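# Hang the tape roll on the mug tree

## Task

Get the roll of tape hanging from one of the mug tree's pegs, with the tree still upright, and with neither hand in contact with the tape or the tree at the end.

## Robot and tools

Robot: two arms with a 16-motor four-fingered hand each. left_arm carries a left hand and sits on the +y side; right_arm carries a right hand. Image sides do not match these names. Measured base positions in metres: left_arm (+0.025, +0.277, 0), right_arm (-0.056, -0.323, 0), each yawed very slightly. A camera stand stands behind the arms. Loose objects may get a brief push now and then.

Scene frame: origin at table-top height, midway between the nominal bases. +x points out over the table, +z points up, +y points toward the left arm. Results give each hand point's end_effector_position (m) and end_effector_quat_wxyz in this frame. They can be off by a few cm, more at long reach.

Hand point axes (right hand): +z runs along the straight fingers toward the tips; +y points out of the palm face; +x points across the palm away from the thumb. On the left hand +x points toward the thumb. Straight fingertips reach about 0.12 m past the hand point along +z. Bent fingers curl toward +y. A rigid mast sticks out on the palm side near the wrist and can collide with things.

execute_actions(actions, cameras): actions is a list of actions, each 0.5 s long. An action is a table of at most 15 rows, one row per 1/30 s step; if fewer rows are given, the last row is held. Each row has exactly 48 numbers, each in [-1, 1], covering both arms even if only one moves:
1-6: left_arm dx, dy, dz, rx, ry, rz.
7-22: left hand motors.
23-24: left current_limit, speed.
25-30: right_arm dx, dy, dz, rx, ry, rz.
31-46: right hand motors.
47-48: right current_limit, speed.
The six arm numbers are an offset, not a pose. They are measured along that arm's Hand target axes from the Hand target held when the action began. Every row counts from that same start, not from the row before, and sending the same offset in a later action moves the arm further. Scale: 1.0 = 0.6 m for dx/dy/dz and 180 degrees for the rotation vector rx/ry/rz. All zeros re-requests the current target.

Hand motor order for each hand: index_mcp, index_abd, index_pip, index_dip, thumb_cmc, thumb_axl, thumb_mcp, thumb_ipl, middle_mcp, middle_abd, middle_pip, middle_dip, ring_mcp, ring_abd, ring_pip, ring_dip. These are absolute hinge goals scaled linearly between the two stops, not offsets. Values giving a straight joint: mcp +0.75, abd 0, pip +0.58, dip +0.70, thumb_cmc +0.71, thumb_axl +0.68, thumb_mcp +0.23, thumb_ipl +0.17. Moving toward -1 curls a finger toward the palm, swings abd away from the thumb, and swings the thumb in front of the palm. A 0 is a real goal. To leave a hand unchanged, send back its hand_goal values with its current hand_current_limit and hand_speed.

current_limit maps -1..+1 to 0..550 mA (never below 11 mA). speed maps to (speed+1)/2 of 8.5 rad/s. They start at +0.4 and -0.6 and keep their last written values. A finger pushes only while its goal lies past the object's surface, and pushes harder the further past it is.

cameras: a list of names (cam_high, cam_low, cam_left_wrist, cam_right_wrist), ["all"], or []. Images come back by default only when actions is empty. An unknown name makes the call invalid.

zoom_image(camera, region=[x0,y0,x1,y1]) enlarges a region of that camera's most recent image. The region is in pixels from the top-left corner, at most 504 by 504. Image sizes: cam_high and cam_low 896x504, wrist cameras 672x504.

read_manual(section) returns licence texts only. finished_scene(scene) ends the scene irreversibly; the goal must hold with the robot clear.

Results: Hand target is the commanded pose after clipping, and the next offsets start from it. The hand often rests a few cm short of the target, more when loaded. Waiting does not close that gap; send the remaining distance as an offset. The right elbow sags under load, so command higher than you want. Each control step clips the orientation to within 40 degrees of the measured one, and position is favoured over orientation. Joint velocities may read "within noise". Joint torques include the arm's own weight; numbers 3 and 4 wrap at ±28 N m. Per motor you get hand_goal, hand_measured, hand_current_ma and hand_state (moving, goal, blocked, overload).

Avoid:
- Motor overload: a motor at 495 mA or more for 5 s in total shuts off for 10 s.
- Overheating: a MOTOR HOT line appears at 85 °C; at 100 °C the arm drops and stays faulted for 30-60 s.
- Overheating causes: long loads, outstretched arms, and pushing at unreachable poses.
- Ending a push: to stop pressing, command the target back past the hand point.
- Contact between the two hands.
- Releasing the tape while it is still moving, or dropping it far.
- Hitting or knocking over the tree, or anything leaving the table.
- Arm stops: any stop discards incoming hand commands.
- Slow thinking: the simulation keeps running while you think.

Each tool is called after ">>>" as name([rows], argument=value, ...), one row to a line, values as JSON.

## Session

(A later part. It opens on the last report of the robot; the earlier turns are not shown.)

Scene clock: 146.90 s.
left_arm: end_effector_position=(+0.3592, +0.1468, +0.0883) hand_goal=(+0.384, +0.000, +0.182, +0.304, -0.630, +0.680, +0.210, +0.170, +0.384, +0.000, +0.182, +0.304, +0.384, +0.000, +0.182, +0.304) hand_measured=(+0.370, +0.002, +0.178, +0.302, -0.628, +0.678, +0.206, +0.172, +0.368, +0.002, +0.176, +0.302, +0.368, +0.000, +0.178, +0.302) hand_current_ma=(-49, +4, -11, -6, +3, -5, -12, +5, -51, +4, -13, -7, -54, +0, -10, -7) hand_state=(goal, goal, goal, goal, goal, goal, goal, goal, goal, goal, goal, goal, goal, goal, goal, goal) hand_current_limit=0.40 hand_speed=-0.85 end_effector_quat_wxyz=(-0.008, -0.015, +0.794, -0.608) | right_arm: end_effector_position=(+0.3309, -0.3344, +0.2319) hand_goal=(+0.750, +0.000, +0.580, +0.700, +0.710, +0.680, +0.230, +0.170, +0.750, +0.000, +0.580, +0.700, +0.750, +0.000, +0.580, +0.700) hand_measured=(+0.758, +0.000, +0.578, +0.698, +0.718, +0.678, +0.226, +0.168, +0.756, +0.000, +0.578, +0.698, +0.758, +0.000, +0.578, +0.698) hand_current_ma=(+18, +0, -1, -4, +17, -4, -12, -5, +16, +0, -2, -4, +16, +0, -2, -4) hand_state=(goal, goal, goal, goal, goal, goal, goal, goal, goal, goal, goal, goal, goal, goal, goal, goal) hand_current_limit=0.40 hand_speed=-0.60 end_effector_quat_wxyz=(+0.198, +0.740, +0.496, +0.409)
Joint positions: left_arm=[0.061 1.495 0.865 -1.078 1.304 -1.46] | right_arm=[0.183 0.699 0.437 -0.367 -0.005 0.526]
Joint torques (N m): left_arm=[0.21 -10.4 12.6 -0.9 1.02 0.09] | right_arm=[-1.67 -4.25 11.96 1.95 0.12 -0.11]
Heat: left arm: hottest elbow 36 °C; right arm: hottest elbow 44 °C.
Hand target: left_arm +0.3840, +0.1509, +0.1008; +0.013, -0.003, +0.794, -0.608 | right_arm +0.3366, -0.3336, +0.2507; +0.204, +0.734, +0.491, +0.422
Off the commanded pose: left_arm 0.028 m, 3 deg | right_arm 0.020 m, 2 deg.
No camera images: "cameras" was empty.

>>> execute_actions([
  [[0,0.058,0.0157,0,0,0,0.384,0,0.182,0.304,-0.63,0.68,0.21,0.17,0.384,0,0.182,0.304,0.384,0,0.182,0.304,0.4,-0.85,0,0,0,0,0,0,0.75,0,0.58,0.7,0.71,0.68,0.23,0.17,0.75,0,0.58,0.7,0.75,0,0.58,0.7,0.4,-0.6]],
], cameras=["cam_left_wrist"])

>>> zoom_image(camera="cam_left_wrist", region=[0, 0, 350, 262])

Scene clock: 148.93 s.
left_arm: end_effector_position=(+0.3730, +0.1477, +0.0605) hand_goal=(+0.384, +0.000, +0.182, +0.304, -0.630, +0.680, +0.210, +0.170, +0.384, +0.000, +0.182, +0.304, +0.384, +0.000, +0.182, +0.304) hand_measured=(+0.370, +0.002, +0.178, +0.302, -0.628, +0.678, +0.206, +0.172, +0.368, +0.002, +0.178, +0.302, +0.368, +0.000, +0.178, +0.302) hand_current_ma=(-47, +4, -11, -6, +3, -5, -12, +5, -50, +4, -13, -7, -53, +0, -10, -7) hand_state=(goal, goal, goal, goal, goal, goal, goal, goal, goal, goal, goal, goal, goal, goal, goal, goal) hand_current_limit=0.40 hand_speed=-0.85 end_effector_quat_wxyz=(-0.001, -0.008, +0.794, -0.608) | right_arm: end_effector_position=(+0.3309, -0.3344, +0.2319) hand_goal=(+0.750, +0.000, +0.580, +0.700, +0.710, +0.680, +0.230, +0.170, +0.750, +0.000, +0.580, +0.700, +0.750, +0.000, +0.580, +0.700) hand_measured=(+0.758, +0.000, +0.578, +0.698, +0.718, +0.678, +0.226, +0.168, +0.756, +0.000, +0.578, +0.698, +0.758, +0.000, +0.578, +0.698) hand_current_ma=(+18, +0, -1, -4, +17, -4, -12, -5, +16, +0, -2, -4, +16, +0, -2, -4) hand_state=(goal, goal, goal, goal, goal, goal, goal, goal, goal, goal, goal, goal, goal, goal, goal, goal) hand_current_limit=0.40 hand_speed=-0.60 end_effector_quat_wxyz=(+0.198, +0.740, +0.496, +0.409)
Joint positions: left_arm=[0.062 1.572 0.865 -0.992 1.304 -1.449] | right_arm=[0.183 0.699 0.437 -0.367 -0.005 0.526]
Joint torques (N m): left_arm=[-0.38 -12.04 9.06 -0.18 1.03 0.05] | right_arm=[-1.38 -4.13 12.07 2.02 0.11 -0.07]
Heat: left arm: hottest elbow 36 °C; right arm: hottest elbow 44 °C.
Hand target: left_arm +0.3846, +0.1509, +0.0648; +0.013, -0.002, +0.794, -0.608 | right_arm +0.3366, -0.3336, +0.2507; +0.204, +0.734, +0.491, +0.422
Off the commanded pose: left_arm 0.013 m, 2 deg | right_arm 0.020 m, 2 deg.
Images, in order (width x height): cam_left_wrist 672x504.

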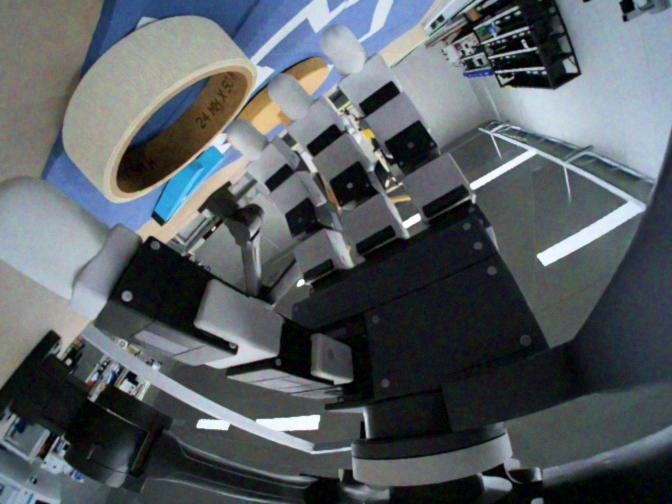

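Scaled by 1.440 from the camera's 672x504 image, which has a finer 960x720 frame.

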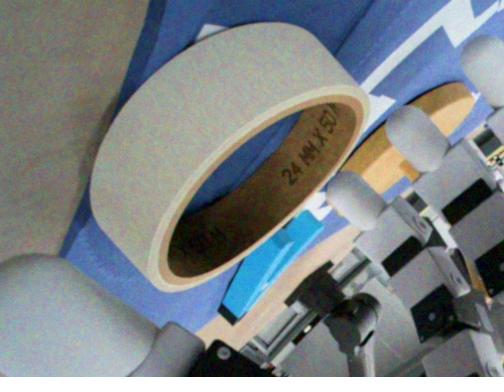

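>>> execute_actions([
  [[0.005,0.021,0.0057,0,0,0,0.384,0,0.182,0.304,-0.63,0.68,0.21,0.17,0.384,0,0.182,0.304,0.384,0,0.182,0.304,0.4,-0.85,0,0,0,0,0,0,0.75,0,0.58,0.7,0.71,0.68,0.23,0.17,0.75,0,0.58,0.7,0.75,0,0.58,0.7,0.4,-0.6]],
  [[0,0,0,0,0,0,0.3,0,0.12,0.24,-0.63,0.68,0.08,0.17,0.3,0,0.12,0.24,0.36,0,0.16,0.28,0.4,-0.85,0,0,0,0,0,0,0.75,0,0.58,0.7,0.71,0.68,0.23,0.17,0.75,0,0.58,0.7,0.75,0,0.58,0.7,0.4,-0.6]],
  [[0,0,0,0,0,0,0.26,0,0.06,0.18,-0.63,0.68,0,0.17,0.26,0,0.06,0.18,0.35,0,0.15,0.27,0.4,-0.85,0,0,0,0,0,0,0.75,0,0.58,0.7,0.71,0.68,0.23,0.17,0.75,0,0.58,0.7,0.75,0,0.58,0.7,0.4,-0.6]],
], cameras=["cam_left_wrist","cam_low"])

>>> zoom_image(camera="cam_left_wrist", region=[0, 0, 350, 262])

>>> zoom_image(camera="cam_low", region=[540, 170, 700, 290])

Scene clock: 152.20 s.
left_arm: end_effector_position=(+0.3803, +0.1481, +0.0549) hand_goal=(+0.260, +0.000, +0.060, +0.180, -0.630, +0.680, +0.000, +0.170, +0.260, +0.000, +0.060, +0.180, +0.350, +0.000, +0.150, +0.270) hand_measured=(+0.292, +0.002, +0.108, +0.208, -0.634, +0.678, +0.060, +0.184, +0.256, +0.002, +0.062, +0.184, +0.346, +0.000, +0.152, +0.274) hand_current_ma=(+121, +4, +180, +96, -11, -5, +307, +56, -8, +4, +7, +8, -12, +0, +4, +8) hand_state=(blocked, goal, blocked, blocked, goal, goal, blocked, goal, goal, goal, goal, goal, goal, goal, goal, goal) hand_current_limit=0.40 hand_speed=-0.85 end_effector_quat_wxyz=(+0.010, +0.000, +0.794, -0.607) | right_arm: end_effector_position=(+0.3309, -0.3344, +0.2319) hand_goal=(+0.750, +0.000, +0.580, +0.700, +0.710, +0.680, +0.230, +0.170, +0.750, +0.000, +0.580, +0.700, +0.750, +0.000, +0.580, +0.700) hand_measured=(+0.758, +0.000, +0.578, +0.698, +0.718, +0.678, +0.226, +0.168, +0.756, +0.000, +0.578, +0.698, +0.758, +0.000, +0.578, +0.698) hand_current_ma=(+18, +0, -1, -4, +17, -4, -12, -5, +16, +0, -2, -4, +16, +0, -2, -4) hand_state=(goal, goal, goal, goal, goal, goal, goal, goal, goal, goal, goal, goal, goal, goal, goal, goal) hand_current_limit=0.40 hand_speed=-0.60 end_effector_quat_wxyz=(+0.198, +0.740, +0.496, +0.409)
Joint positions: left_arm=[0.062 1.585 0.865 -0.951 1.304 -1.449] | right_arm=[0.183 0.699 0.437 -0.367 -0.005 0.526]
Joint torques (N m): left_arm=[-0.32 -11.52 7.19 -0.08 1.04 0.06] | right_arm=[-1.38 -4.66 12.05 2.03 0.06 -0.11]
Heat: left arm: hottest elbow 36 °C; right arm: hottest elbow 44 °C.
Hand target: left_arm +0.3818, +0.1508, +0.0517; +0.013, -0.003, +0.794, -0.608 | right_arm +0.3366, -0.3336, +0.2507; +0.204, +0.734, +0.491, +0.422
Off the commanded pose: left_arm 0.004 m, 0 deg | right_arm 0.020 m, 2 deg.
Images, in order (width x height): cam_low 896x504, cam_left_wrist 672x504.

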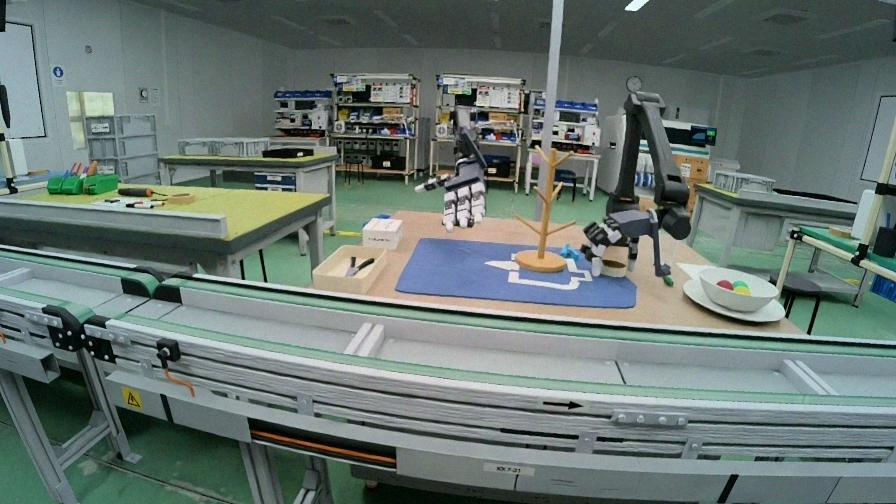

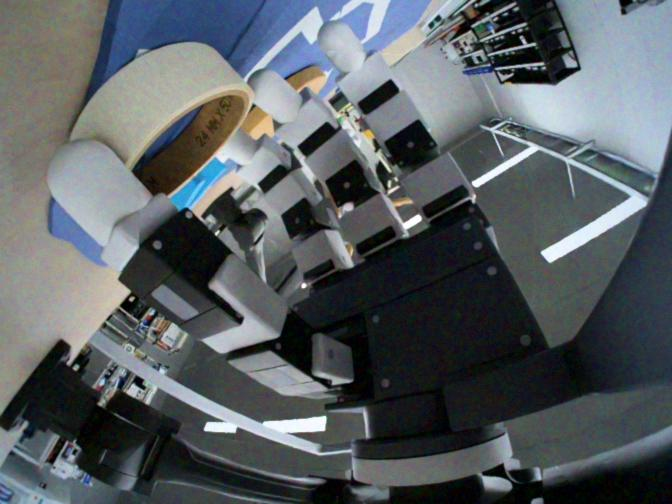

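Scaled by 1.440 from the camera's 672x504 image, which has a finer 960x720 frame.

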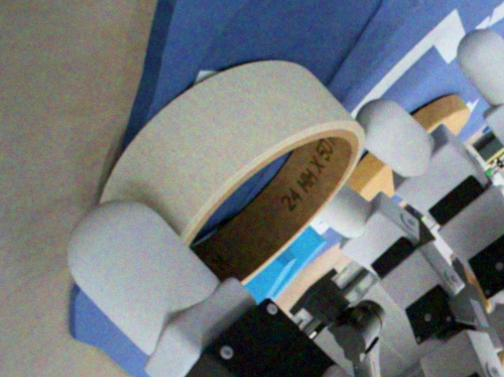

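Scaled by 3.150 from the camera's 896x504 image, which has a finer 1280x720 frame.

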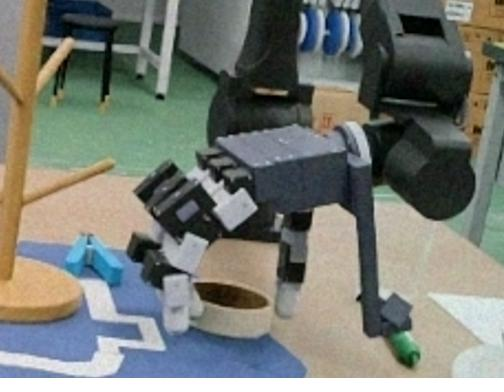

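>>> execute_actions([
  [[0,0,0,0,0,0,0.36,0,0.17,0.29,-0.63,0.68,0.16,0.17,0.36,0,0.17,0.29,0.37,0,0.17,0.29,0.4,-0.85,0,0,0,0,0,0,0.75,0,0.58,0.7,0.71,0.68,0.23,0.17,0.75,0,0.58,0.7,0.75,0,0.58,0.7,0.4,-0.6]],
  [[0.022,0.01,0.0045,0,0,0,0.38,0,0.18,0.3,-0.63,0.68,0.18,0.17,0.38,0,0.18,0.3,0.38,0,0.18,0.3,0.4,-0.85,0,0,0,0,0,0,0.75,0,0.58,0.7,0.71,0.68,0.23,0.17,0.75,0,0.58,0.7,0.75,0,0.58,0.7,0.4,-0.6]],
], cameras=[])

Scene clock: 154.43 s.
left_arm: end_effector_position=(+0.3673, +0.1475, +0.0438) hand_goal=(+0.380, +0.000, +0.180, +0.300, -0.630, +0.680, +0.180, +0.170, +0.380, +0.000, +0.180, +0.300, +0.380, +0.000, +0.180, +0.300) hand_measured=(+0.366, +0.002, +0.176, +0.298, -0.632, +0.678, +0.176, +0.172, +0.364, +0.002, +0.176, +0.298, +0.364, +0.000, +0.176, +0.298) hand_current_ma=(-46, +5, -11, -6, -3, -5, -11, +6, -52, +4, -13, -7, -55, +0, -10, -7) hand_state=(goal, goal, goal, goal, goal, goal, goal, goal, goal, goal, goal, goal, goal, goal, goal, goal) hand_current_limit=0.40 hand_speed=-0.85 end_effector_quat_wxyz=(+0.005, -0.004, +0.794, -0.607) | right_arm: end_effector_position=(+0.3309, -0.3344, +0.2319) hand_goal=(+0.750, +0.000, +0.580, +0.700, +0.710, +0.680, +0.230, +0.170, +0.750, +0.000, +0.580, +0.700, +0.750, +0.000, +0.580, +0.700) hand_measured=(+0.758, +0.000, +0.578, +0.698, +0.718, +0.678, +0.226, +0.168, +0.756, +0.000, +0.578, +0.698, +0.758, +0.000, +0.578, +0.698) hand_current_ma=(+18, +0, -1, -4, +17, -4, -12, -5, +16, +0, -2, -4, +16, +0, -2, -4) hand_state=(goal, goal, goal, goal, goal, goal, goal, goal, goal, goal, goal, goal, goal, goal, goal, goal) hand_current_limit=0.40 hand_speed=-0.60 end_effector_quat_wxyz=(+0.198, +0.740, +0.496, +0.409)
Joint positions: left_arm=[0.062 1.585 0.824 -0.922 1.304 -1.451] | right_arm=[0.183 0.699 0.437 -0.367 -0.005 0.526]
Joint torques (N m): left_arm=[-0.21 -12.75 6.58 -0.05 1.06 0.03] | right_arm=[-1.61 -4.48 12.08 2.1 0.07 -0.11]
Heat: left arm: hottest elbow 36 °C; right arm: hottest elbow 44 °C.
Hand target: left_arm +0.3689, +0.1495, +0.0450; +0.013, -0.002, +0.794, -0.608 | right_arm +0.3366, -0.3336, +0.2507; +0.204, +0.734, +0.491, +0.422
Off the commanded pose: left_arm 0.003 m, 1 deg | right_arm 0.020 m, 2 deg.
No camera images: "cameras" was empty.

Now close.

>>> execute_actions([
  [[0,-0.004,0,0,0,0,0.3,0,0.12,0.24,-0.64,0.68,0.08,0.17,0.3,0,0.12,0.24,0.36,0,0.16,0.28,0.4,-0.85,0,0,0,0,0,0,0.75,0,0.58,0.7,0.71,0.68,0.23,0.17,0.75,0,0.58,0.7,0.75,0,0.58,0.7,0.4,-0.6]],
  [[0,0,0,0,0,0,0.24,0,0.06,0.18,-0.64,0.68,0,0.17,0.24,0,0.06,0.18,0.35,0,0.15,0.27,0.4,-0.85,0,0,0,0,0,0,0.75,0,0.58,0.7,0.71,0.68,0.23,0.17,0.75,0,0.58,0.7,0.75,0,0.58,0.7,0.4,-0.6]],
  [[0,0,0,0,0,0,0.2,0,0.02,0.14,-0.64,0.68,-0.06,0.13,0.2,0,0.02,0.14,0.35,0,0.15,0.27,0.4,-0.85,0,0,0,0,0,0,0.75,0,0.58,0.7,0.71,0.68,0.23,0.17,0.75,0,0.58,0.7,0.75,0,0.58,0.7,0.4,-0.6]],
], cameras=["cam_left_wrist","cam_low"])

>>> zoom_image(camera="cam_left_wrist", region=[0, 0, 350, 262])

Scene clock: 157.30 s.
left_arm: end_effector_position=(+0.3676, +0.1464, +0.0450) hand_goal=(+0.200, +0.000, +0.020, +0.140, -0.640, +0.680, -0.060, +0.130, +0.200, +0.000, +0.020, +0.140, +0.350, +0.000, +0.150, +0.270) hand_measured=(+0.292, +0.002, +0.100, +0.184, -0.636, +0.678, +0.054, +0.180, +0.280, +0.002, +0.096, +0.184, +0.346, +0.000, +0.152, +0.274) hand_current_ma=(+385, +5, +314, +158, +9, -5, +385, +261, +338, +2, +303, +160, -12, +0, +4, +8) hand_state=(blocked, goal, blocked, blocked, goal, goal, blocked, blocked, blocked, goal, blocked, blocked, goal, goal, goal, goal) hand_current_limit=0.40 hand_speed=-0.85 end_effector_quat_wxyz=(+0.006, -0.005, +0.792, -0.611) | right_arm: end_effector_position=(+0.3309, -0.3344, +0.2319) hand_goal=(+0.750, +0.000, +0.580, +0.700, +0.710, +0.680, +0.230, +0.170, +0.750, +0.000, +0.580, +0.700, +0.750, +0.000, +0.580, +0.700) hand_measured=(+0.758, +0.000, +0.578, +0.698, +0.718, +0.678, +0.226, +0.168, +0.756, +0.000, +0.578, +0.698, +0.758, +0.000, +0.578, +0.698) hand_current_ma=(+18, +0, -1, -4, +17, -4, -12, -5, +16, +0, -2, -4, +16, +0, -2, -4) hand_state=(goal, goal, goal, goal, goal, goal, goal, goal, goal, goal, goal, goal, goal, goal, goal, goal) hand_current_limit=0.40 hand_speed=-0.60 end_effector_quat_wxyz=(+0.198, +0.740, +0.496, +0.409)
Joint positions: left_arm=[0.062 1.585 0.824 -0.921 1.312 -1.454] | right_arm=[0.183 0.699 0.437 -0.367 -0.005 0.526]
Joint torques (N m): left_arm=[-0.56 -13.22 6.69 -0.09 0.73 0.01] | right_arm=[-1.14 -4.37 12.1 2.02 0.09 -0.05]
Heat: left arm: hottest elbow 36 °C; right arm: hottest elbow 44 °C.
Hand target: left_arm +0.3689, +0.1488, +0.0474; +0.013, -0.002, +0.794, -0.608 | right_arm +0.3366, -0.3336, +0.2507; +0.204, +0.734, +0.491, +0.422
Off the commanded pose: left_arm 0.004 m, 1 deg | right_arm 0.020 m, 2 deg.
Images, in order (width x height): cam_low 896x504, cam_left_wrist 672x504.

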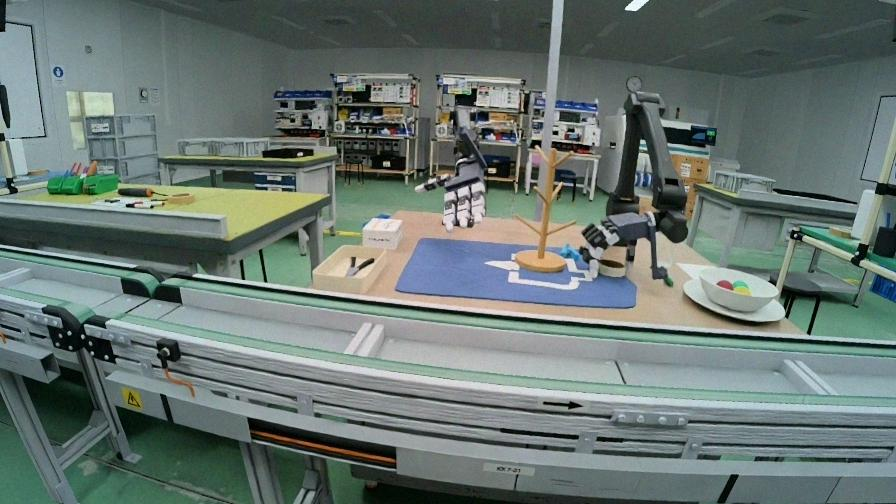

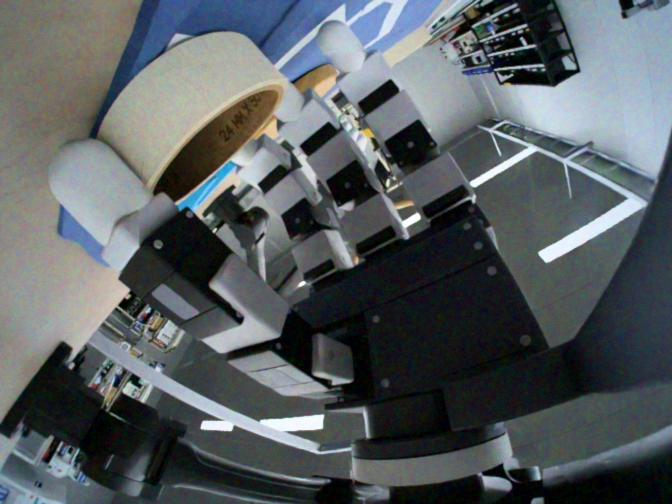

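Scaled by 1.440 from the camera's 672x504 image, which has a finer 960x720 frame.

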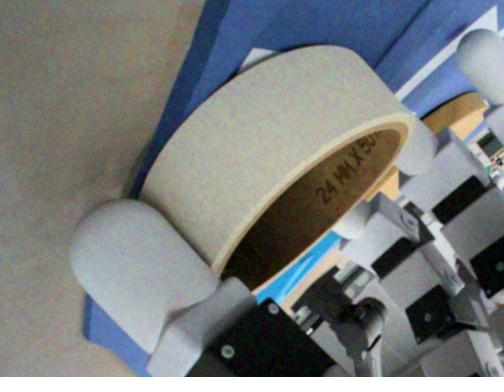

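>>> execute_actions([
  [[0,-0.04,-0.011,0,0,0,0.2,0,0.02,0.14,-0.64,0.68,-0.06,0.13,0.2,0,0.02,0.14,0.35,0,0.15,0.27,0.4,-0.85,0,0,0,0,0,0,0.75,0,0.58,0.7,0.71,0.68,0.23,0.17,0.75,0,0.58,0.7,0.75,0,0.58,0.7,0.4,-0.6]],
  [[0,-0.04,-0.016,0,0,0,0.2,0,0.02,0.14,-0.64,0.68,-0.06,0.13,0.2,0,0.02,0.14,0.35,0,0.15,0.27,0.4,-0.85,0,0,0,0,0,0,0.75,0,0.58,0.7,0.71,0.68,0.23,0.17,0.75,0,0.58,0.7,0.75,0,0.58,0.7,0.4,-0.6]],
], cameras=["cam_left_wrist","cam_low"])

>>> zoom_image(camera="cam_low", region=[540, 170, 700, 290])

Scene clock: 160.00 s.
left_arm: end_effector_position=(+0.3432, +0.1474, +0.0795) hand_goal=(+0.200, +0.000, +0.020, +0.140, -0.640, +0.680, -0.060, +0.130, +0.200, +0.000, +0.020, +0.140, +0.350, +0.000, +0.150, +0.270) hand_measured=(+0.292, +0.002, +0.100, +0.184, -0.636, +0.678, +0.054, +0.180, +0.280, +0.000, +0.096, +0.184, +0.344, +0.000, +0.152, +0.274) hand_current_ma=(+385, +5, +314, +158, +9, -5, +385, +261, +338, +2, +303, +160, -14, +0, +4, +7) hand_state=(blocked, goal, blocked, blocked, goal, goal, blocked, blocked, blocked, goal, blocked, blocked, goal, goal, goal, goal) hand_current_limit=0.40 hand_speed=-0.85 end_effector_quat_wxyz=(-0.016, -0.020, +0.793, -0.608) | right_arm: end_effector_position=(+0.3309, -0.3344, +0.2319) hand_goal=(+0.750, +0.000, +0.580, +0.700, +0.710, +0.680, +0.230, +0.170, +0.750, +0.000, +0.580, +0.700, +0.750, +0.000, +0.580, +0.700) hand_measured=(+0.758, +0.000, +0.578, +0.698, +0.718, +0.678, +0.226, +0.168, +0.756, +0.000, +0.578, +0.698, +0.758, +0.000, +0.578, +0.698) hand_current_ma=(+18, +0, -1, -4, +17, -4, -12, -5, +16, +0, -2, -4, +16, +0, -2, -4) hand_state=(goal, goal, goal, goal, goal, goal, goal, goal, goal, goal, goal, goal, goal, goal, goal, goal) hand_current_limit=0.40 hand_speed=-0.60 end_effector_quat_wxyz=(+0.198, +0.740, +0.496, +0.409)
Joint positions: left_arm=[0.065 1.488 0.824 -1.083 1.304 -1.44] | right_arm=[0.183 0.699 0.437 -0.367 -0.005 0.526]
Joint torques (N m): left_arm=[0.21 -12.34 12.03 -0.83 0.96 0.1] | right_arm=[-1.08 -4.37 11.95 2.09 0.07 -0.09]
Heat: left arm: hottest elbow 36 °C; right arm: hottest elbow 44 °C.
Hand target: left_arm +0.3679, +0.1520, +0.0979; +0.013, -0.002, +0.794, -0.608 | right_arm +0.3366, -0.3336, +0.2507; +0.204, +0.734, +0.491, +0.422
Off the commanded pose: left_arm 0.031 m, 4 deg | right_arm 0.020 m, 2 deg.
Images, in order (width x height): cam_low 896x504, cam_left_wrist 672x504.

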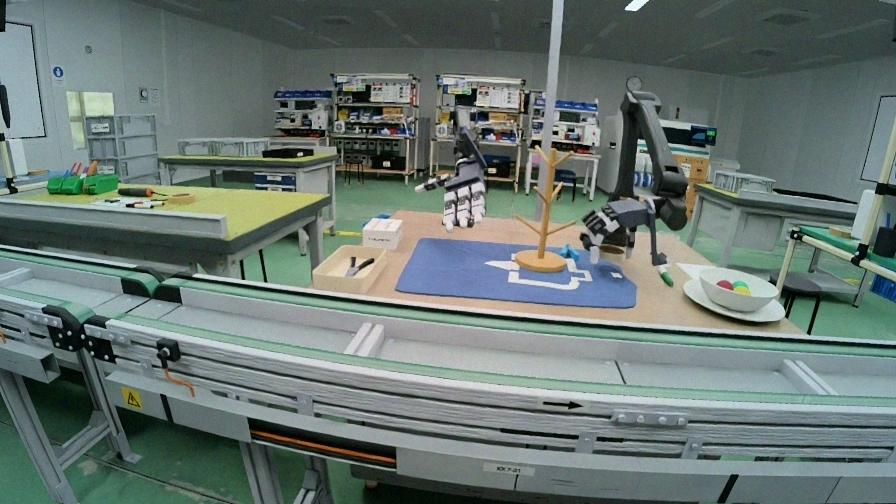

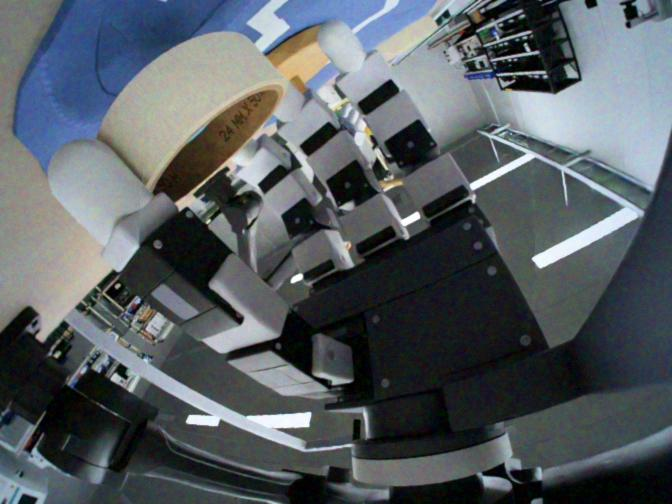

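Scaled by 3.150 from the camera's 896x504 image, which has a finer 1280x720 frame.

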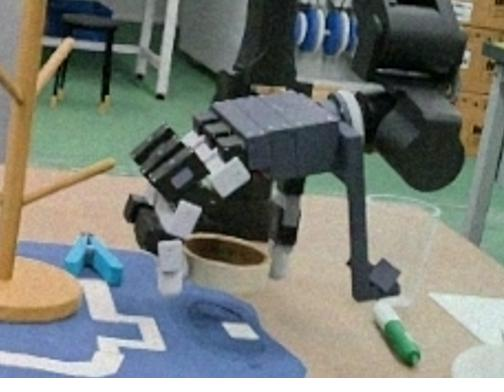

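>>> execute_actions([
  [[0.0125,-0.0794,-0.0257,0,0,0,0.2,0,0.02,0.14,-0.64,0.68,-0.06,0.13,0.2,0,0.02,0.14,0.1,0,-0.1,0.1,0.4,-0.85,0,0,0,0,0,0,0.75,0,0.58,0.7,0.71,0.68,0.23,0.17,0.75,0,0.58,0.7,0.75,0,0.58,0.7,0.4,-0.6]],
  [[0.0125,-0.0794,-0.0257,0,0,0,0.2,0,0.02,0.14,-0.64,0.68,-0.06,0.13,0.2,0,0.02,0.14,-0.3,0,-0.4,0,0.4,-0.85,0,0,0,0,0,0,0.75,0,0.58,0.7,0.71,0.68,0.23,0.17,0.75,0,0.58,0.7,0.75,0,0.58,0.7,0.4,-0.6]],
  [[0.0125,-0.0794,-0.0257,0,0,0,0.2,0,0.02,0.14,-0.64,0.68,-0.06,0.13,0.2,0,0.02,0.14,-0.3,0,-0.4,0,0.4,-0.85,0,0,0,0,0,0,0.75,0,0.58,0.7,0.71,0.68,0.23,0.17,0.75,0,0.58,0.7,0.75,0,0.58,0.7,0.4,-0.6]],
  [[0.0125,-0.0794,-0.0257,0,0,0,0.2,0,0.02,0.14,-0.64,0.68,-0.06,0.13,0.2,0,0.02,0.14,-0.3,0,-0.4,0,0.4,-0.85,0,0,0,0,0,0,0.75,0,0.58,0.7,0.71,0.68,0.23,0.17,0.75,0,0.58,0.7,0.75,0,0.58,0.7,0.4,-0.6]],
], cameras=["cam_left_wrist","cam_low"])

Scene clock: 172.17 s.
left_arm: end_effector_position=(+0.3200, +0.1564, +0.2734) hand_goal=(+0.200, +0.000, +0.020, +0.140, -0.640, +0.680, -0.060, +0.130, +0.200, +0.000, +0.020, +0.140, -0.300, +0.000, -0.400, +0.000) hand_measured=(+0.292, +0.002, +0.100, +0.184, -0.636, +0.678, +0.054, +0.180, +0.280, +0.000, +0.096, +0.184, -0.296, +0.000, -0.394, +0.004) hand_current_ma=(+385, +3, +314, +158, +8, -5, +385, +261, +338, +1, +303, +160, +13, +0, +16, +9) hand_state=(blocked, goal, blocked, blocked, goal, goal, blocked, blocked, blocked, goal, blocked, blocked, goal, goal, goal, goal) hand_current_limit=0.40 hand_speed=-0.85 end_effector_quat_wxyz=(-0.005, -0.020, +0.795, -0.606) | right_arm: end_effector_position=(+0.3309, -0.3344, +0.2319) hand_goal=(+0.750, +0.000, +0.580, +0.700, +0.710, +0.680, +0.230, +0.170, +0.750, +0.000, +0.580, +0.700, +0.750, +0.000, +0.580, +0.700) hand_measured=(+0.758, +0.000, +0.578, +0.698, +0.718, +0.678, +0.226, +0.168, +0.756, +0.000, +0.578, +0.698, +0.758, +0.000, +0.578, +0.698) hand_current_ma=(+18, +0, -1, -4, +17, -4, -12, -5, +16, +0, -2, -4, +16, +0, -2, -4) hand_state=(goal, goal, goal, goal, goal, goal, goal, goal, goal, goal, goal, goal, goal, goal, goal, goal) hand_current_limit=0.40 hand_speed=-0.60 end_effector_quat_wxyz=(+0.198, +0.740, +0.496, +0.409)
Joint positions: left_arm=[0.095 1.22 1.124 -1.695 1.295 -1.375] | right_arm=[0.183 0.699 0.437 -0.367 -0.005 0.526]
Joint torques (N m): left_arm=[0.21 -9.05 15.02 -0.96 0.87 -0.06] | right_arm=[-0.85 -3.96 12 2 0.08 -0.1]
Heat: left arm: hottest elbow 37 °C; right arm: hottest elbow 45 °C.
Hand target: left_arm +0.3340, +0.1612, +0.2973; +0.013, -0.003, +0.794, -0.608 | right_arm +0.3366, -0.3336, +0.2507; +0.204, +0.734, +0.491, +0.422
Off the commanded pose: left_arm 0.028 m, 3 deg | right_arm 0.020 m, 2 deg.
joint sent to its limit (left arm) — joint 4 (wrist pitch), lower limit. The joint targets still meet the commanded pose.
Images, in order (width x height): cam_low 896x504, cam_left_wrist 672x504.

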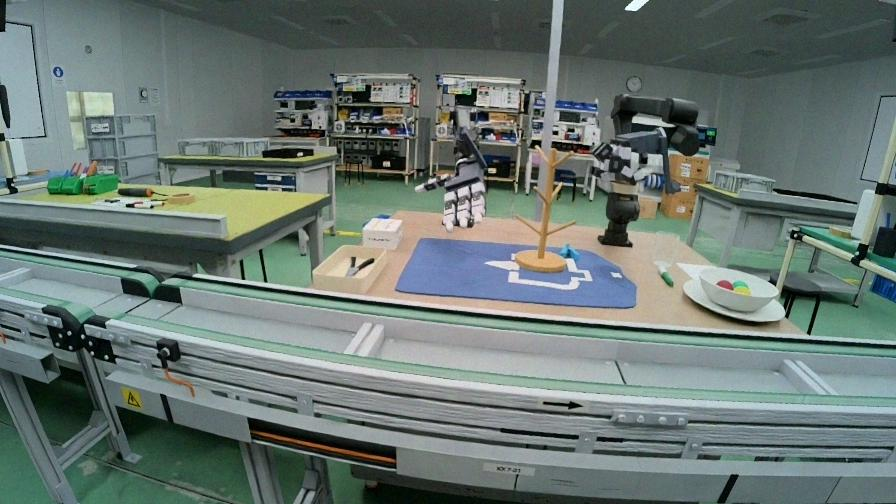

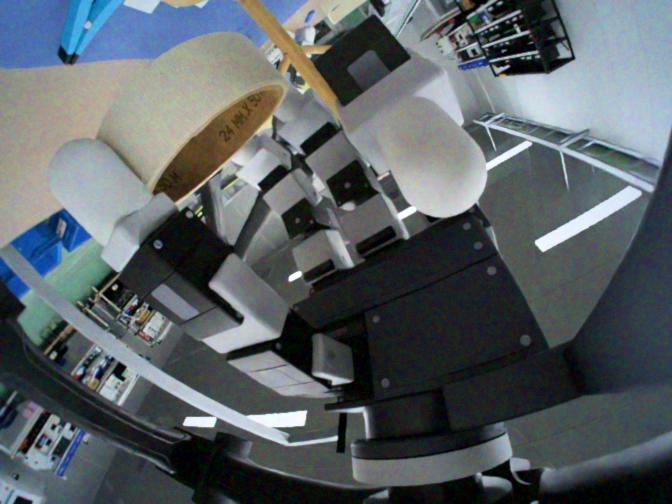

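>>> execute_actions([
  [[0.059,-0.034,0.057,0.0267,0.0118,0.1,0.2,0,0.02,0.14,-0.64,0.68,-0.06,0.13,0.2,0,0.02,0.14,-0.3,0,-0.4,0,0.4,-0.85,0,0,0,0,0,0,0.75,0,0.58,0.7,0.71,0.68,0.23,0.17,0.75,0,0.58,0.7,0.75,0,0.58,0.7,0.4,-0.6]],
  [[0.0447,-0.045,0.062,0.0267,0.0118,0.1,0.2,0,0.02,0.14,-0.64,0.68,-0.06,0.13,0.2,0,0.02,0.14,-0.3,0,-0.4,0,0.4,-0.85,0,0,0,0,0,0,0.75,0,0.58,0.7,0.71,0.68,0.23,0.17,0.75,0,0.58,0.7,0.75,0,0.58,0.7,0.4,-0.6]],
], cameras=["cam_left_wrist","cam_low","cam_high"])

Scene clock: 178.67 s.
left_arm: end_effector_position=(+0.2662, +0.0862, +0.3166) hand_goal=(+0.200, +0.000, +0.020, +0.140, -0.640, +0.680, -0.060, +0.130, +0.200, +0.000, +0.020, +0.140, -0.300, +0.000, -0.400, +0.000) hand_measured=(+0.292, +0.002, +0.100, +0.184, -0.634, +0.678, +0.054, +0.180, +0.280, +0.000, +0.096, +0.182, -0.298, +0.000, -0.394, +0.004) hand_current_ma=(+385, +4, +314, +158, +19, -4, +385, +261, +338, +1, +303, +152, +5, +0, +14, +8) hand_state=(blocked, goal, blocked, blocked, goal, goal, blocked, blocked, blocked, goal, blocked, blocked, goal, goal, goal, goal) hand_current_limit=0.40 hand_speed=-0.85 end_effector_quat_wxyz=(+0.168, +0.263, +0.704, -0.637) | right_arm: end_effector_position=(+0.3309, -0.3344, +0.2319) hand_goal=(+0.750, +0.000, +0.580, +0.700, +0.710, +0.680, +0.230, +0.170, +0.750, +0.000, +0.580, +0.700, +0.750, +0.000, +0.580, +0.700) hand_measured=(+0.758, +0.000, +0.578, +0.698, +0.718, +0.678, +0.226, +0.168, +0.756, +0.000, +0.578, +0.698, +0.758, +0.000, +0.578, +0.698) hand_current_ma=(+18, +0, -1, -4, +17, -4, -12, -5, +16, +0, -2, -4, +16, +0, -2, -4) hand_state=(goal, goal, goal, goal, goal, goal, goal, goal, goal, goal, goal, goal, goal, goal, goal, goal) hand_current_limit=0.40 hand_speed=-0.60 end_effector_quat_wxyz=(+0.198, +0.740, +0.496, +0.409)
Joint positions: left_arm=[-0.101 0.892 0.961 -1.494 1.438 -1.102] | right_arm=[0.183 0.699 0.437 -0.367 -0.005 0.526]
Joint torques (N m): left_arm=[-1.85 -4.66 9.73 0.46 1.09 0.17] | right_arm=[-1.32 -4.19 12.08 2.18 0.12 -0.1]
Heat: left arm: hottest elbow 38 °C; right arm: hottest elbow 45 °C.
Hand target: left_arm +0.2642, +0.0833, +0.3174; +0.171, +0.266, +0.703, -0.637 | right_arm +0.3366, -0.3336, +0.2507; +0.204, +0.734, +0.491, +0.422
Off the commanded pose: left_arm 0.004 m, 0 deg | right_arm 0.020 m, 2 deg.
Images, in order (width x height): cam_high 896x504, cam_low 896x504, cam_left_wrist 672x504.

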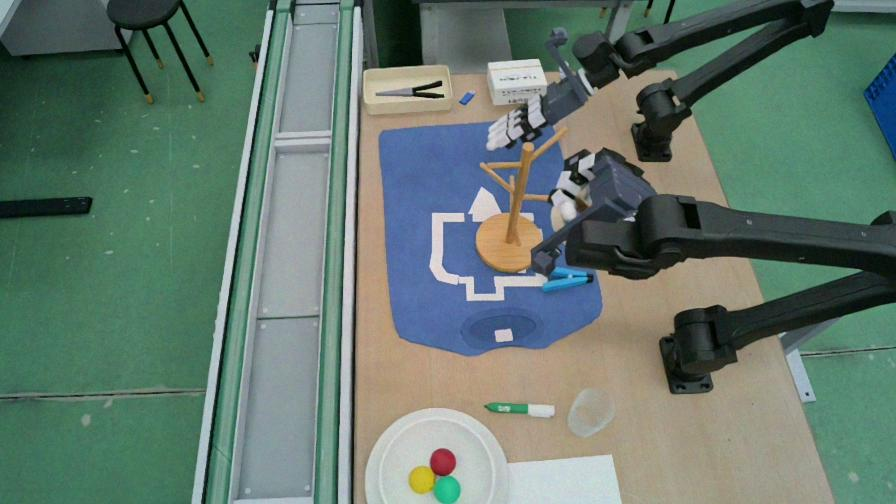

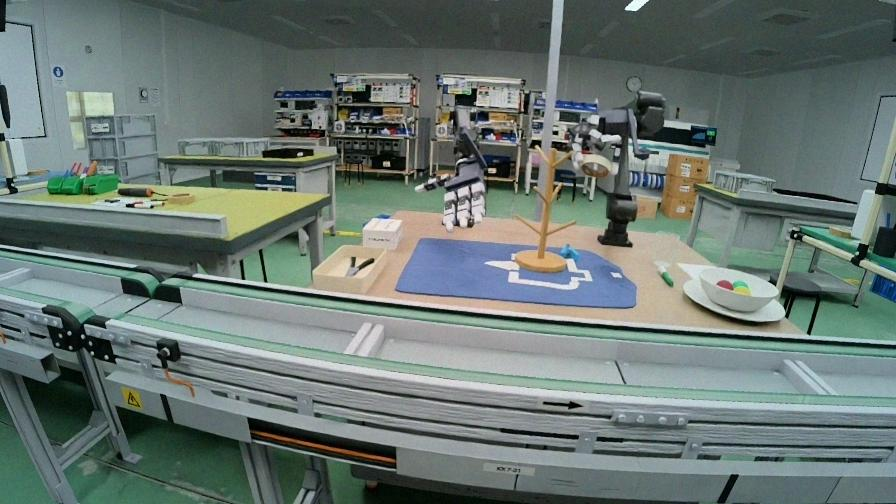

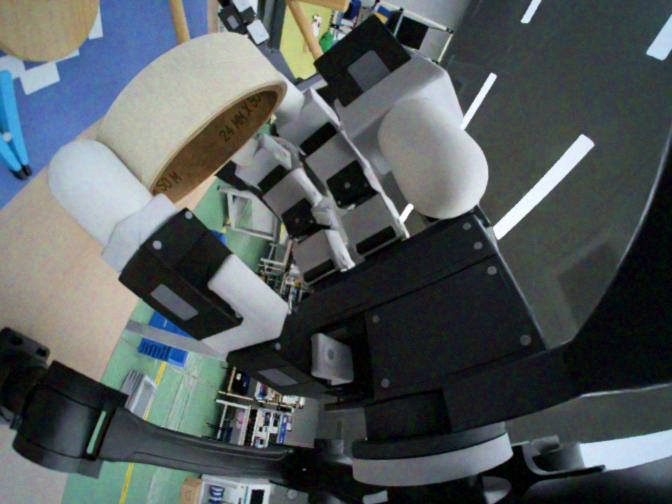

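>>> execute_actions([
  [[0.027,-0.051,0.068,0.0267,0.0118,0.1,0.2,0,0.02,0.14,-0.64,0.68,-0.06,0.13,0.2,0,0.02,0.14,-0.3,0,-0.4,0,0.4,-0.85,0,0,0,0,0,0,0.75,0,0.58,0.7,0.71,0.68,0.23,0.17,0.75,0,0.58,0.7,0.75,0,0.58,0.7,0.4,-0.6]],
  [[0.0085,-0.051,0.0725,0.0267,0.0118,0.1,0.2,0,0.02,0.14,-0.64,0.68,-0.06,0.13,0.2,0,0.02,0.14,-0.3,0,-0.4,0,0.4,-0.85,0,0,0,0,0,0,0.75,0,0.58,0.7,0.71,0.68,0.23,0.17,0.75,0,0.58,0.7,0.75,0,0.58,0.7,0.4,-0.6]],
], cameras=["all"])

>>> zoom_image(camera="cam_high", region=[460, 120, 660, 300])

>>> zoom_image(camera="cam_low", region=[500, 100, 640, 280])

Scene clock: 182.57 s.
left_arm: end_effector_position=(+0.1970, +0.0075, +0.3351) hand_goal=(+0.200, +0.000, +0.020, +0.140, -0.640, +0.680, -0.060, +0.130, +0.200, +0.000, +0.020, +0.140, -0.300, +0.000, -0.400, +0.000) hand_measured=(+0.292, +0.002, +0.100, +0.184, -0.630, +0.678, +0.054, +0.180, +0.280, +0.000, +0.096, +0.180, -0.300, +0.000, -0.396, +0.004) hand_current_ma=(+385, +4, +314, +158, +30, -3, +385, +261, +337, +2, +302, +144, +1, +0, +9, +8) hand_state=(blocked, goal, blocked, blocked, goal, goal, blocked, blocked, blocked, goal, blocked, blocked, goal, goal, goal, goal) hand_current_limit=0.40 hand_speed=-0.85 end_effector_quat_wxyz=(+0.273, +0.531, +0.528, -0.604) | right_arm: end_effector_position=(+0.3309, -0.3344, +0.2319) hand_goal=(+0.750, +0.000, +0.580, +0.700, +0.710, +0.680, +0.230, +0.170, +0.750, +0.000, +0.580, +0.700, +0.750, +0.000, +0.580, +0.700) hand_measured=(+0.758, +0.000, +0.578, +0.698, +0.718, +0.678, +0.226, +0.168, +0.756, +0.000, +0.578, +0.698, +0.758, +0.000, +0.578, +0.698) hand_current_ma=(+18, +0, -1, -4, +17, -4, -12, -5, +16, +0, -2, -4, +16, +0, -2, -4) hand_state=(goal, goal, goal, goal, goal, goal, goal, goal, goal, goal, goal, goal, goal, goal, goal, goal) hand_current_limit=0.40 hand_speed=-0.60 end_effector_quat_wxyz=(+0.198, +0.740, +0.496, +0.409)
Joint positions: left_arm=[-0.477 0.625 0.757 -0.885 1.392 -1.185] | right_arm=[0.183 0.699 0.437 -0.367 -0.005 0.526]
Joint torques (N m): left_arm=[-1.79 -2.43 10.59 1.48 0.52 0.25] | right_arm=[-1.32 -4.72 12.19 2 0.09 -0.11]
Heat: left arm: hottest elbow 38 °C; right arm: hottest elbow 45 °C.
Hand target: left_arm +0.1939, +0.0052, +0.3372; +0.311, +0.506, +0.538, -0.598 | right_arm +0.3366, -0.3336, +0.2507; +0.204, +0.734, +0.491, +0.422
Off the commanded pose: left_arm 0.004 m, 5 deg | right_arm 0.020 m, 2 deg.

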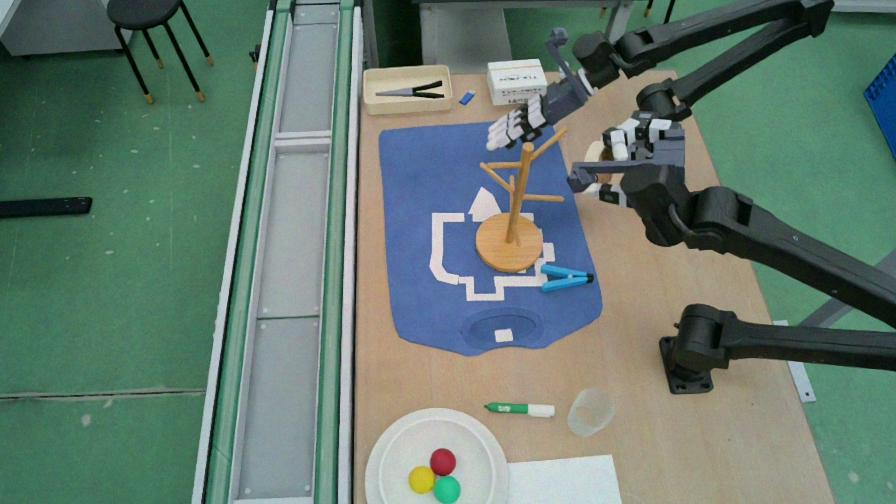

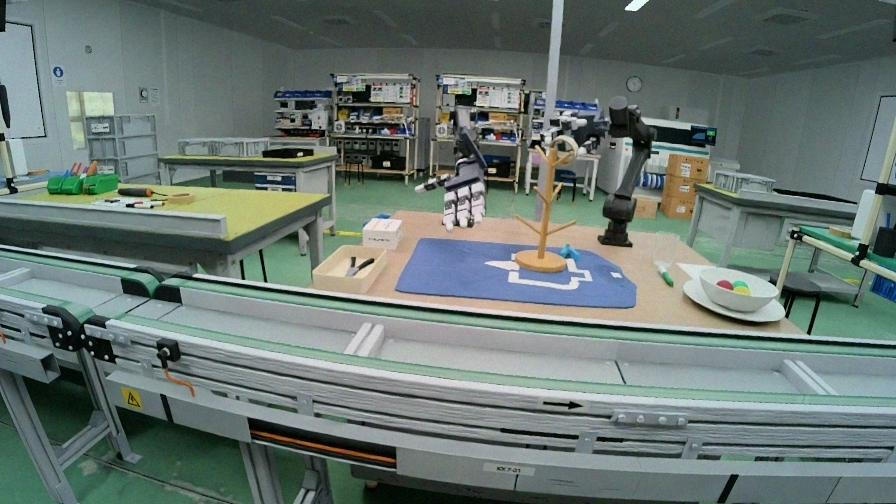

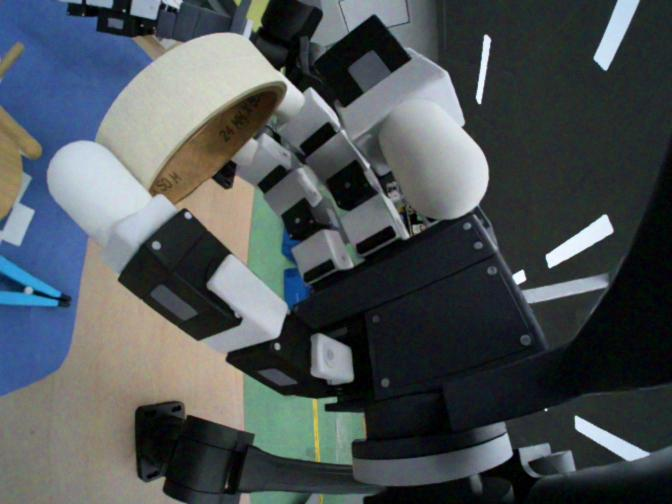

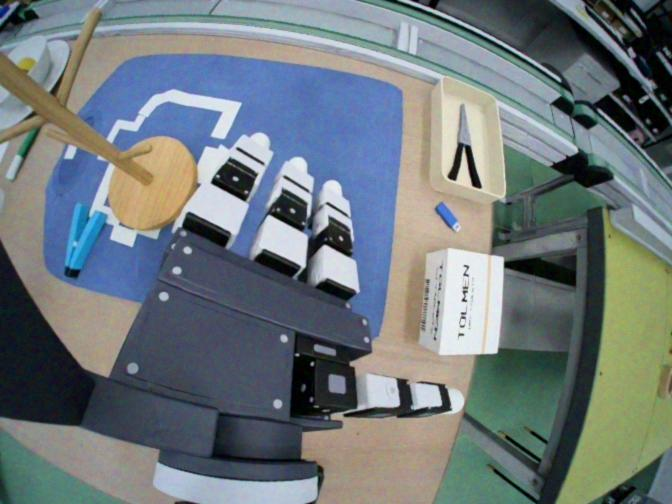

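Scaled by 2.520 from the camera's 896x504 image, which has a finer 1280x720 frame.

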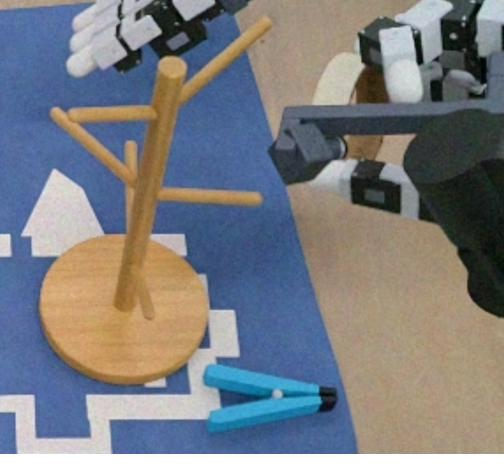

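Scaled by 2.800 from the camera's 896x504 image, which has a finer 1280x720 frame.

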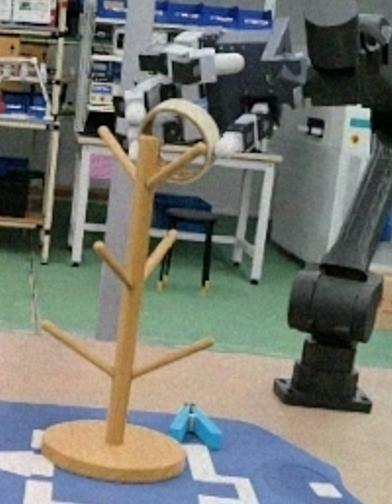

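>>> execute_actions([
  [[0.04,0.0155,-0.007,0,0,0,0.2,0,0.02,0.14,-0.64,0.68,-0.06,0.13,0.2,0,0.02,0.14,-0.3,0,-0.4,0,0.4,-0.85,0,0,0,0,0,0,0.75,0,0.58,0.7,0.71,0.68,0.23,0.17,0.75,0,0.58,0.7,0.75,0,0.58,0.7,0.4,-0.6]],
  [[0.04,0.0155,-0.007,0,0,0,0.2,0,0.02,0.14,-0.64,0.68,-0.06,0.13,0.2,0,0.02,0.14,-0.3,0,-0.4,0,0.4,-0.85,0,0,0,0,0,0,0.75,0,0.58,0.7,0.71,0.68,0.23,0.17,0.75,0,0.58,0.7,0.75,0,0.58,0.7,0.4,-0.6]],
], cameras=["all"])

>>> zoom_image(camera="cam_high", region=[500, 120, 660, 264])

>>> zoom_image(camera="cam_low", region=[500, 110, 620, 230])

Scene clock: 187.33 s.
left_arm: end_effector_position=(+0.1972, +0.0158, +0.2837) hand_goal=(+0.200, +0.000, +0.020, +0.140, -0.640, +0.680, -0.060, +0.130, +0.200, +0.000, +0.020, +0.140, -0.300, +0.000, -0.400, +0.000) hand_measured=(+0.292, +0.002, +0.100, +0.184, -0.630, +0.678, +0.054, +0.180, +0.280, +0.002, +0.096, +0.180, -0.300, +0.000, -0.396, +0.004) hand_current_ma=(+385, +5, +314, +158, +32, -3, +385, +261, +337, +2, +302, +143, +1, +0, +9, +7) hand_state=(blocked, goal, blocked, blocked, goal, goal, blocked, blocked, blocked, goal, blocked, blocked, goal, goal, goal, goal) hand_current_limit=0.40 hand_speed=-0.85 end_effector_quat_wxyz=(+0.302, +0.506, +0.541, -0.600) | right_arm: end_effector_position=(+0.3309, -0.3344, +0.2319) hand_goal=(+0.750, +0.000, +0.580, +0.700, +0.710, +0.680, +0.230, +0.170, +0.750, +0.000, +0.580, +0.700, +0.750, +0.000, +0.580, +0.700) hand_measured=(+0.758, +0.000, +0.578, +0.698, +0.718, +0.678, +0.226, +0.168, +0.756, +0.000, +0.578, +0.698, +0.758, +0.000, +0.578, +0.698) hand_current_ma=(+18, +0, -1, -4, +17, -4, -12, -5, +16, +0, -2, -4, +16, +0, -2, -4) hand_state=(goal, goal, goal, goal, goal, goal, goal, goal, goal, goal, goal, goal, goal, goal, goal, goal) hand_current_limit=0.40 hand_speed=-0.60 end_effector_quat_wxyz=(+0.198, +0.740, +0.496, +0.409)
Joint positions: left_arm=[-0.469 0.503 0.532 -0.486 1.348 -1.478] | right_arm=[0.183 0.699 0.437 -0.367 -0.005 0.526]
Joint torques (N m): left_arm=[0.09 -1.26 10.81 1.7 0.42 0.28] | right_arm=[-1.32 -4.66 12.26 1.89 0.09 -0.14]
Heat: left arm: hottest elbow 38 °C; right arm: hottest elbow 45 °C.
Hand target: left_arm +0.1991, +0.0172, +0.2868; +0.311, +0.506, +0.537, -0.598 | right_arm +0.3366, -0.3336, +0.2507; +0.204, +0.734, +0.491, +0.422
Off the commanded pose: left_arm 0.004 m, 1 deg | right_arm 0.020 m, 2 deg.

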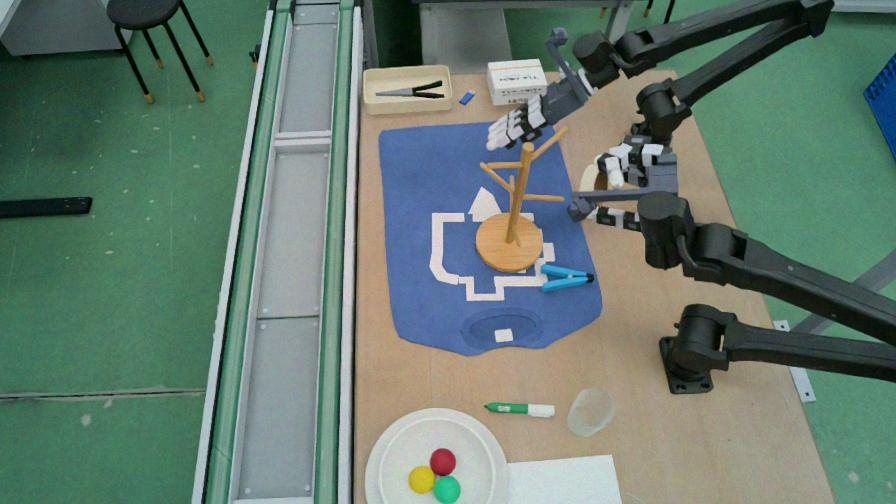

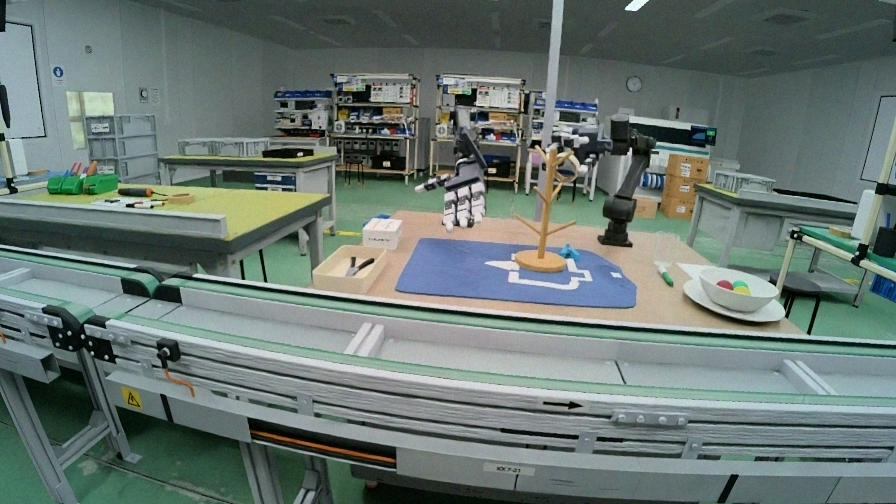

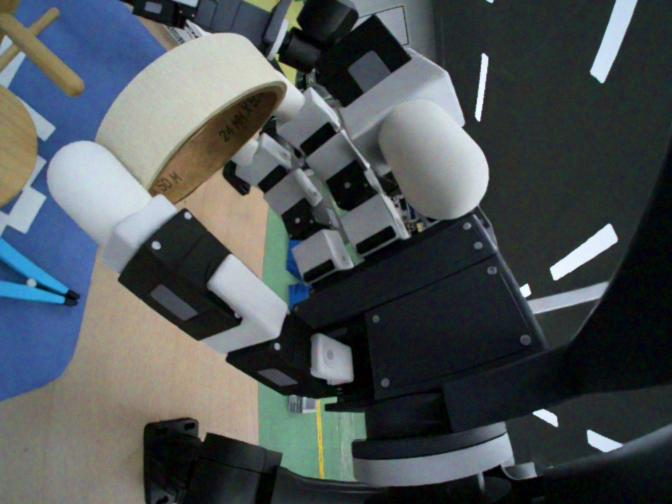

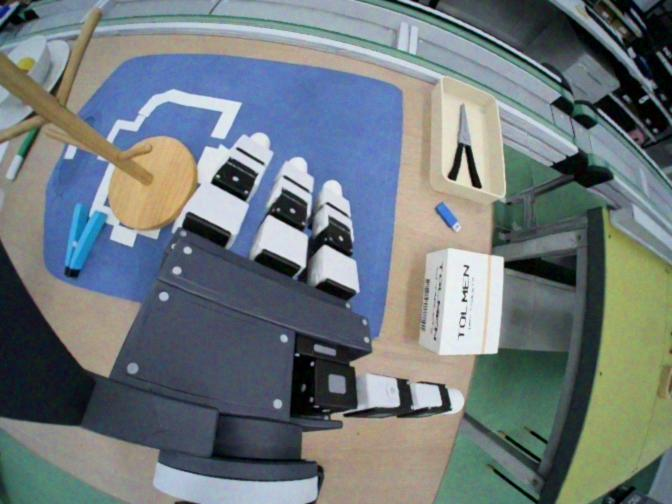

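Scaled by 3.150 from the camera's 896x504 image, which has a finer 1280x720 frame.

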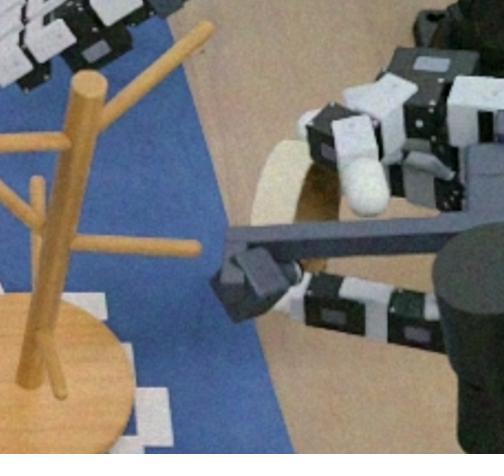

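Scaled by 4.200 from the camera's 896x504 image, which has a finer 1280x720 frame.

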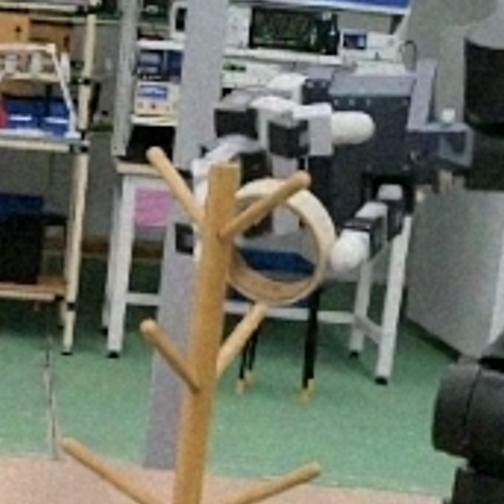

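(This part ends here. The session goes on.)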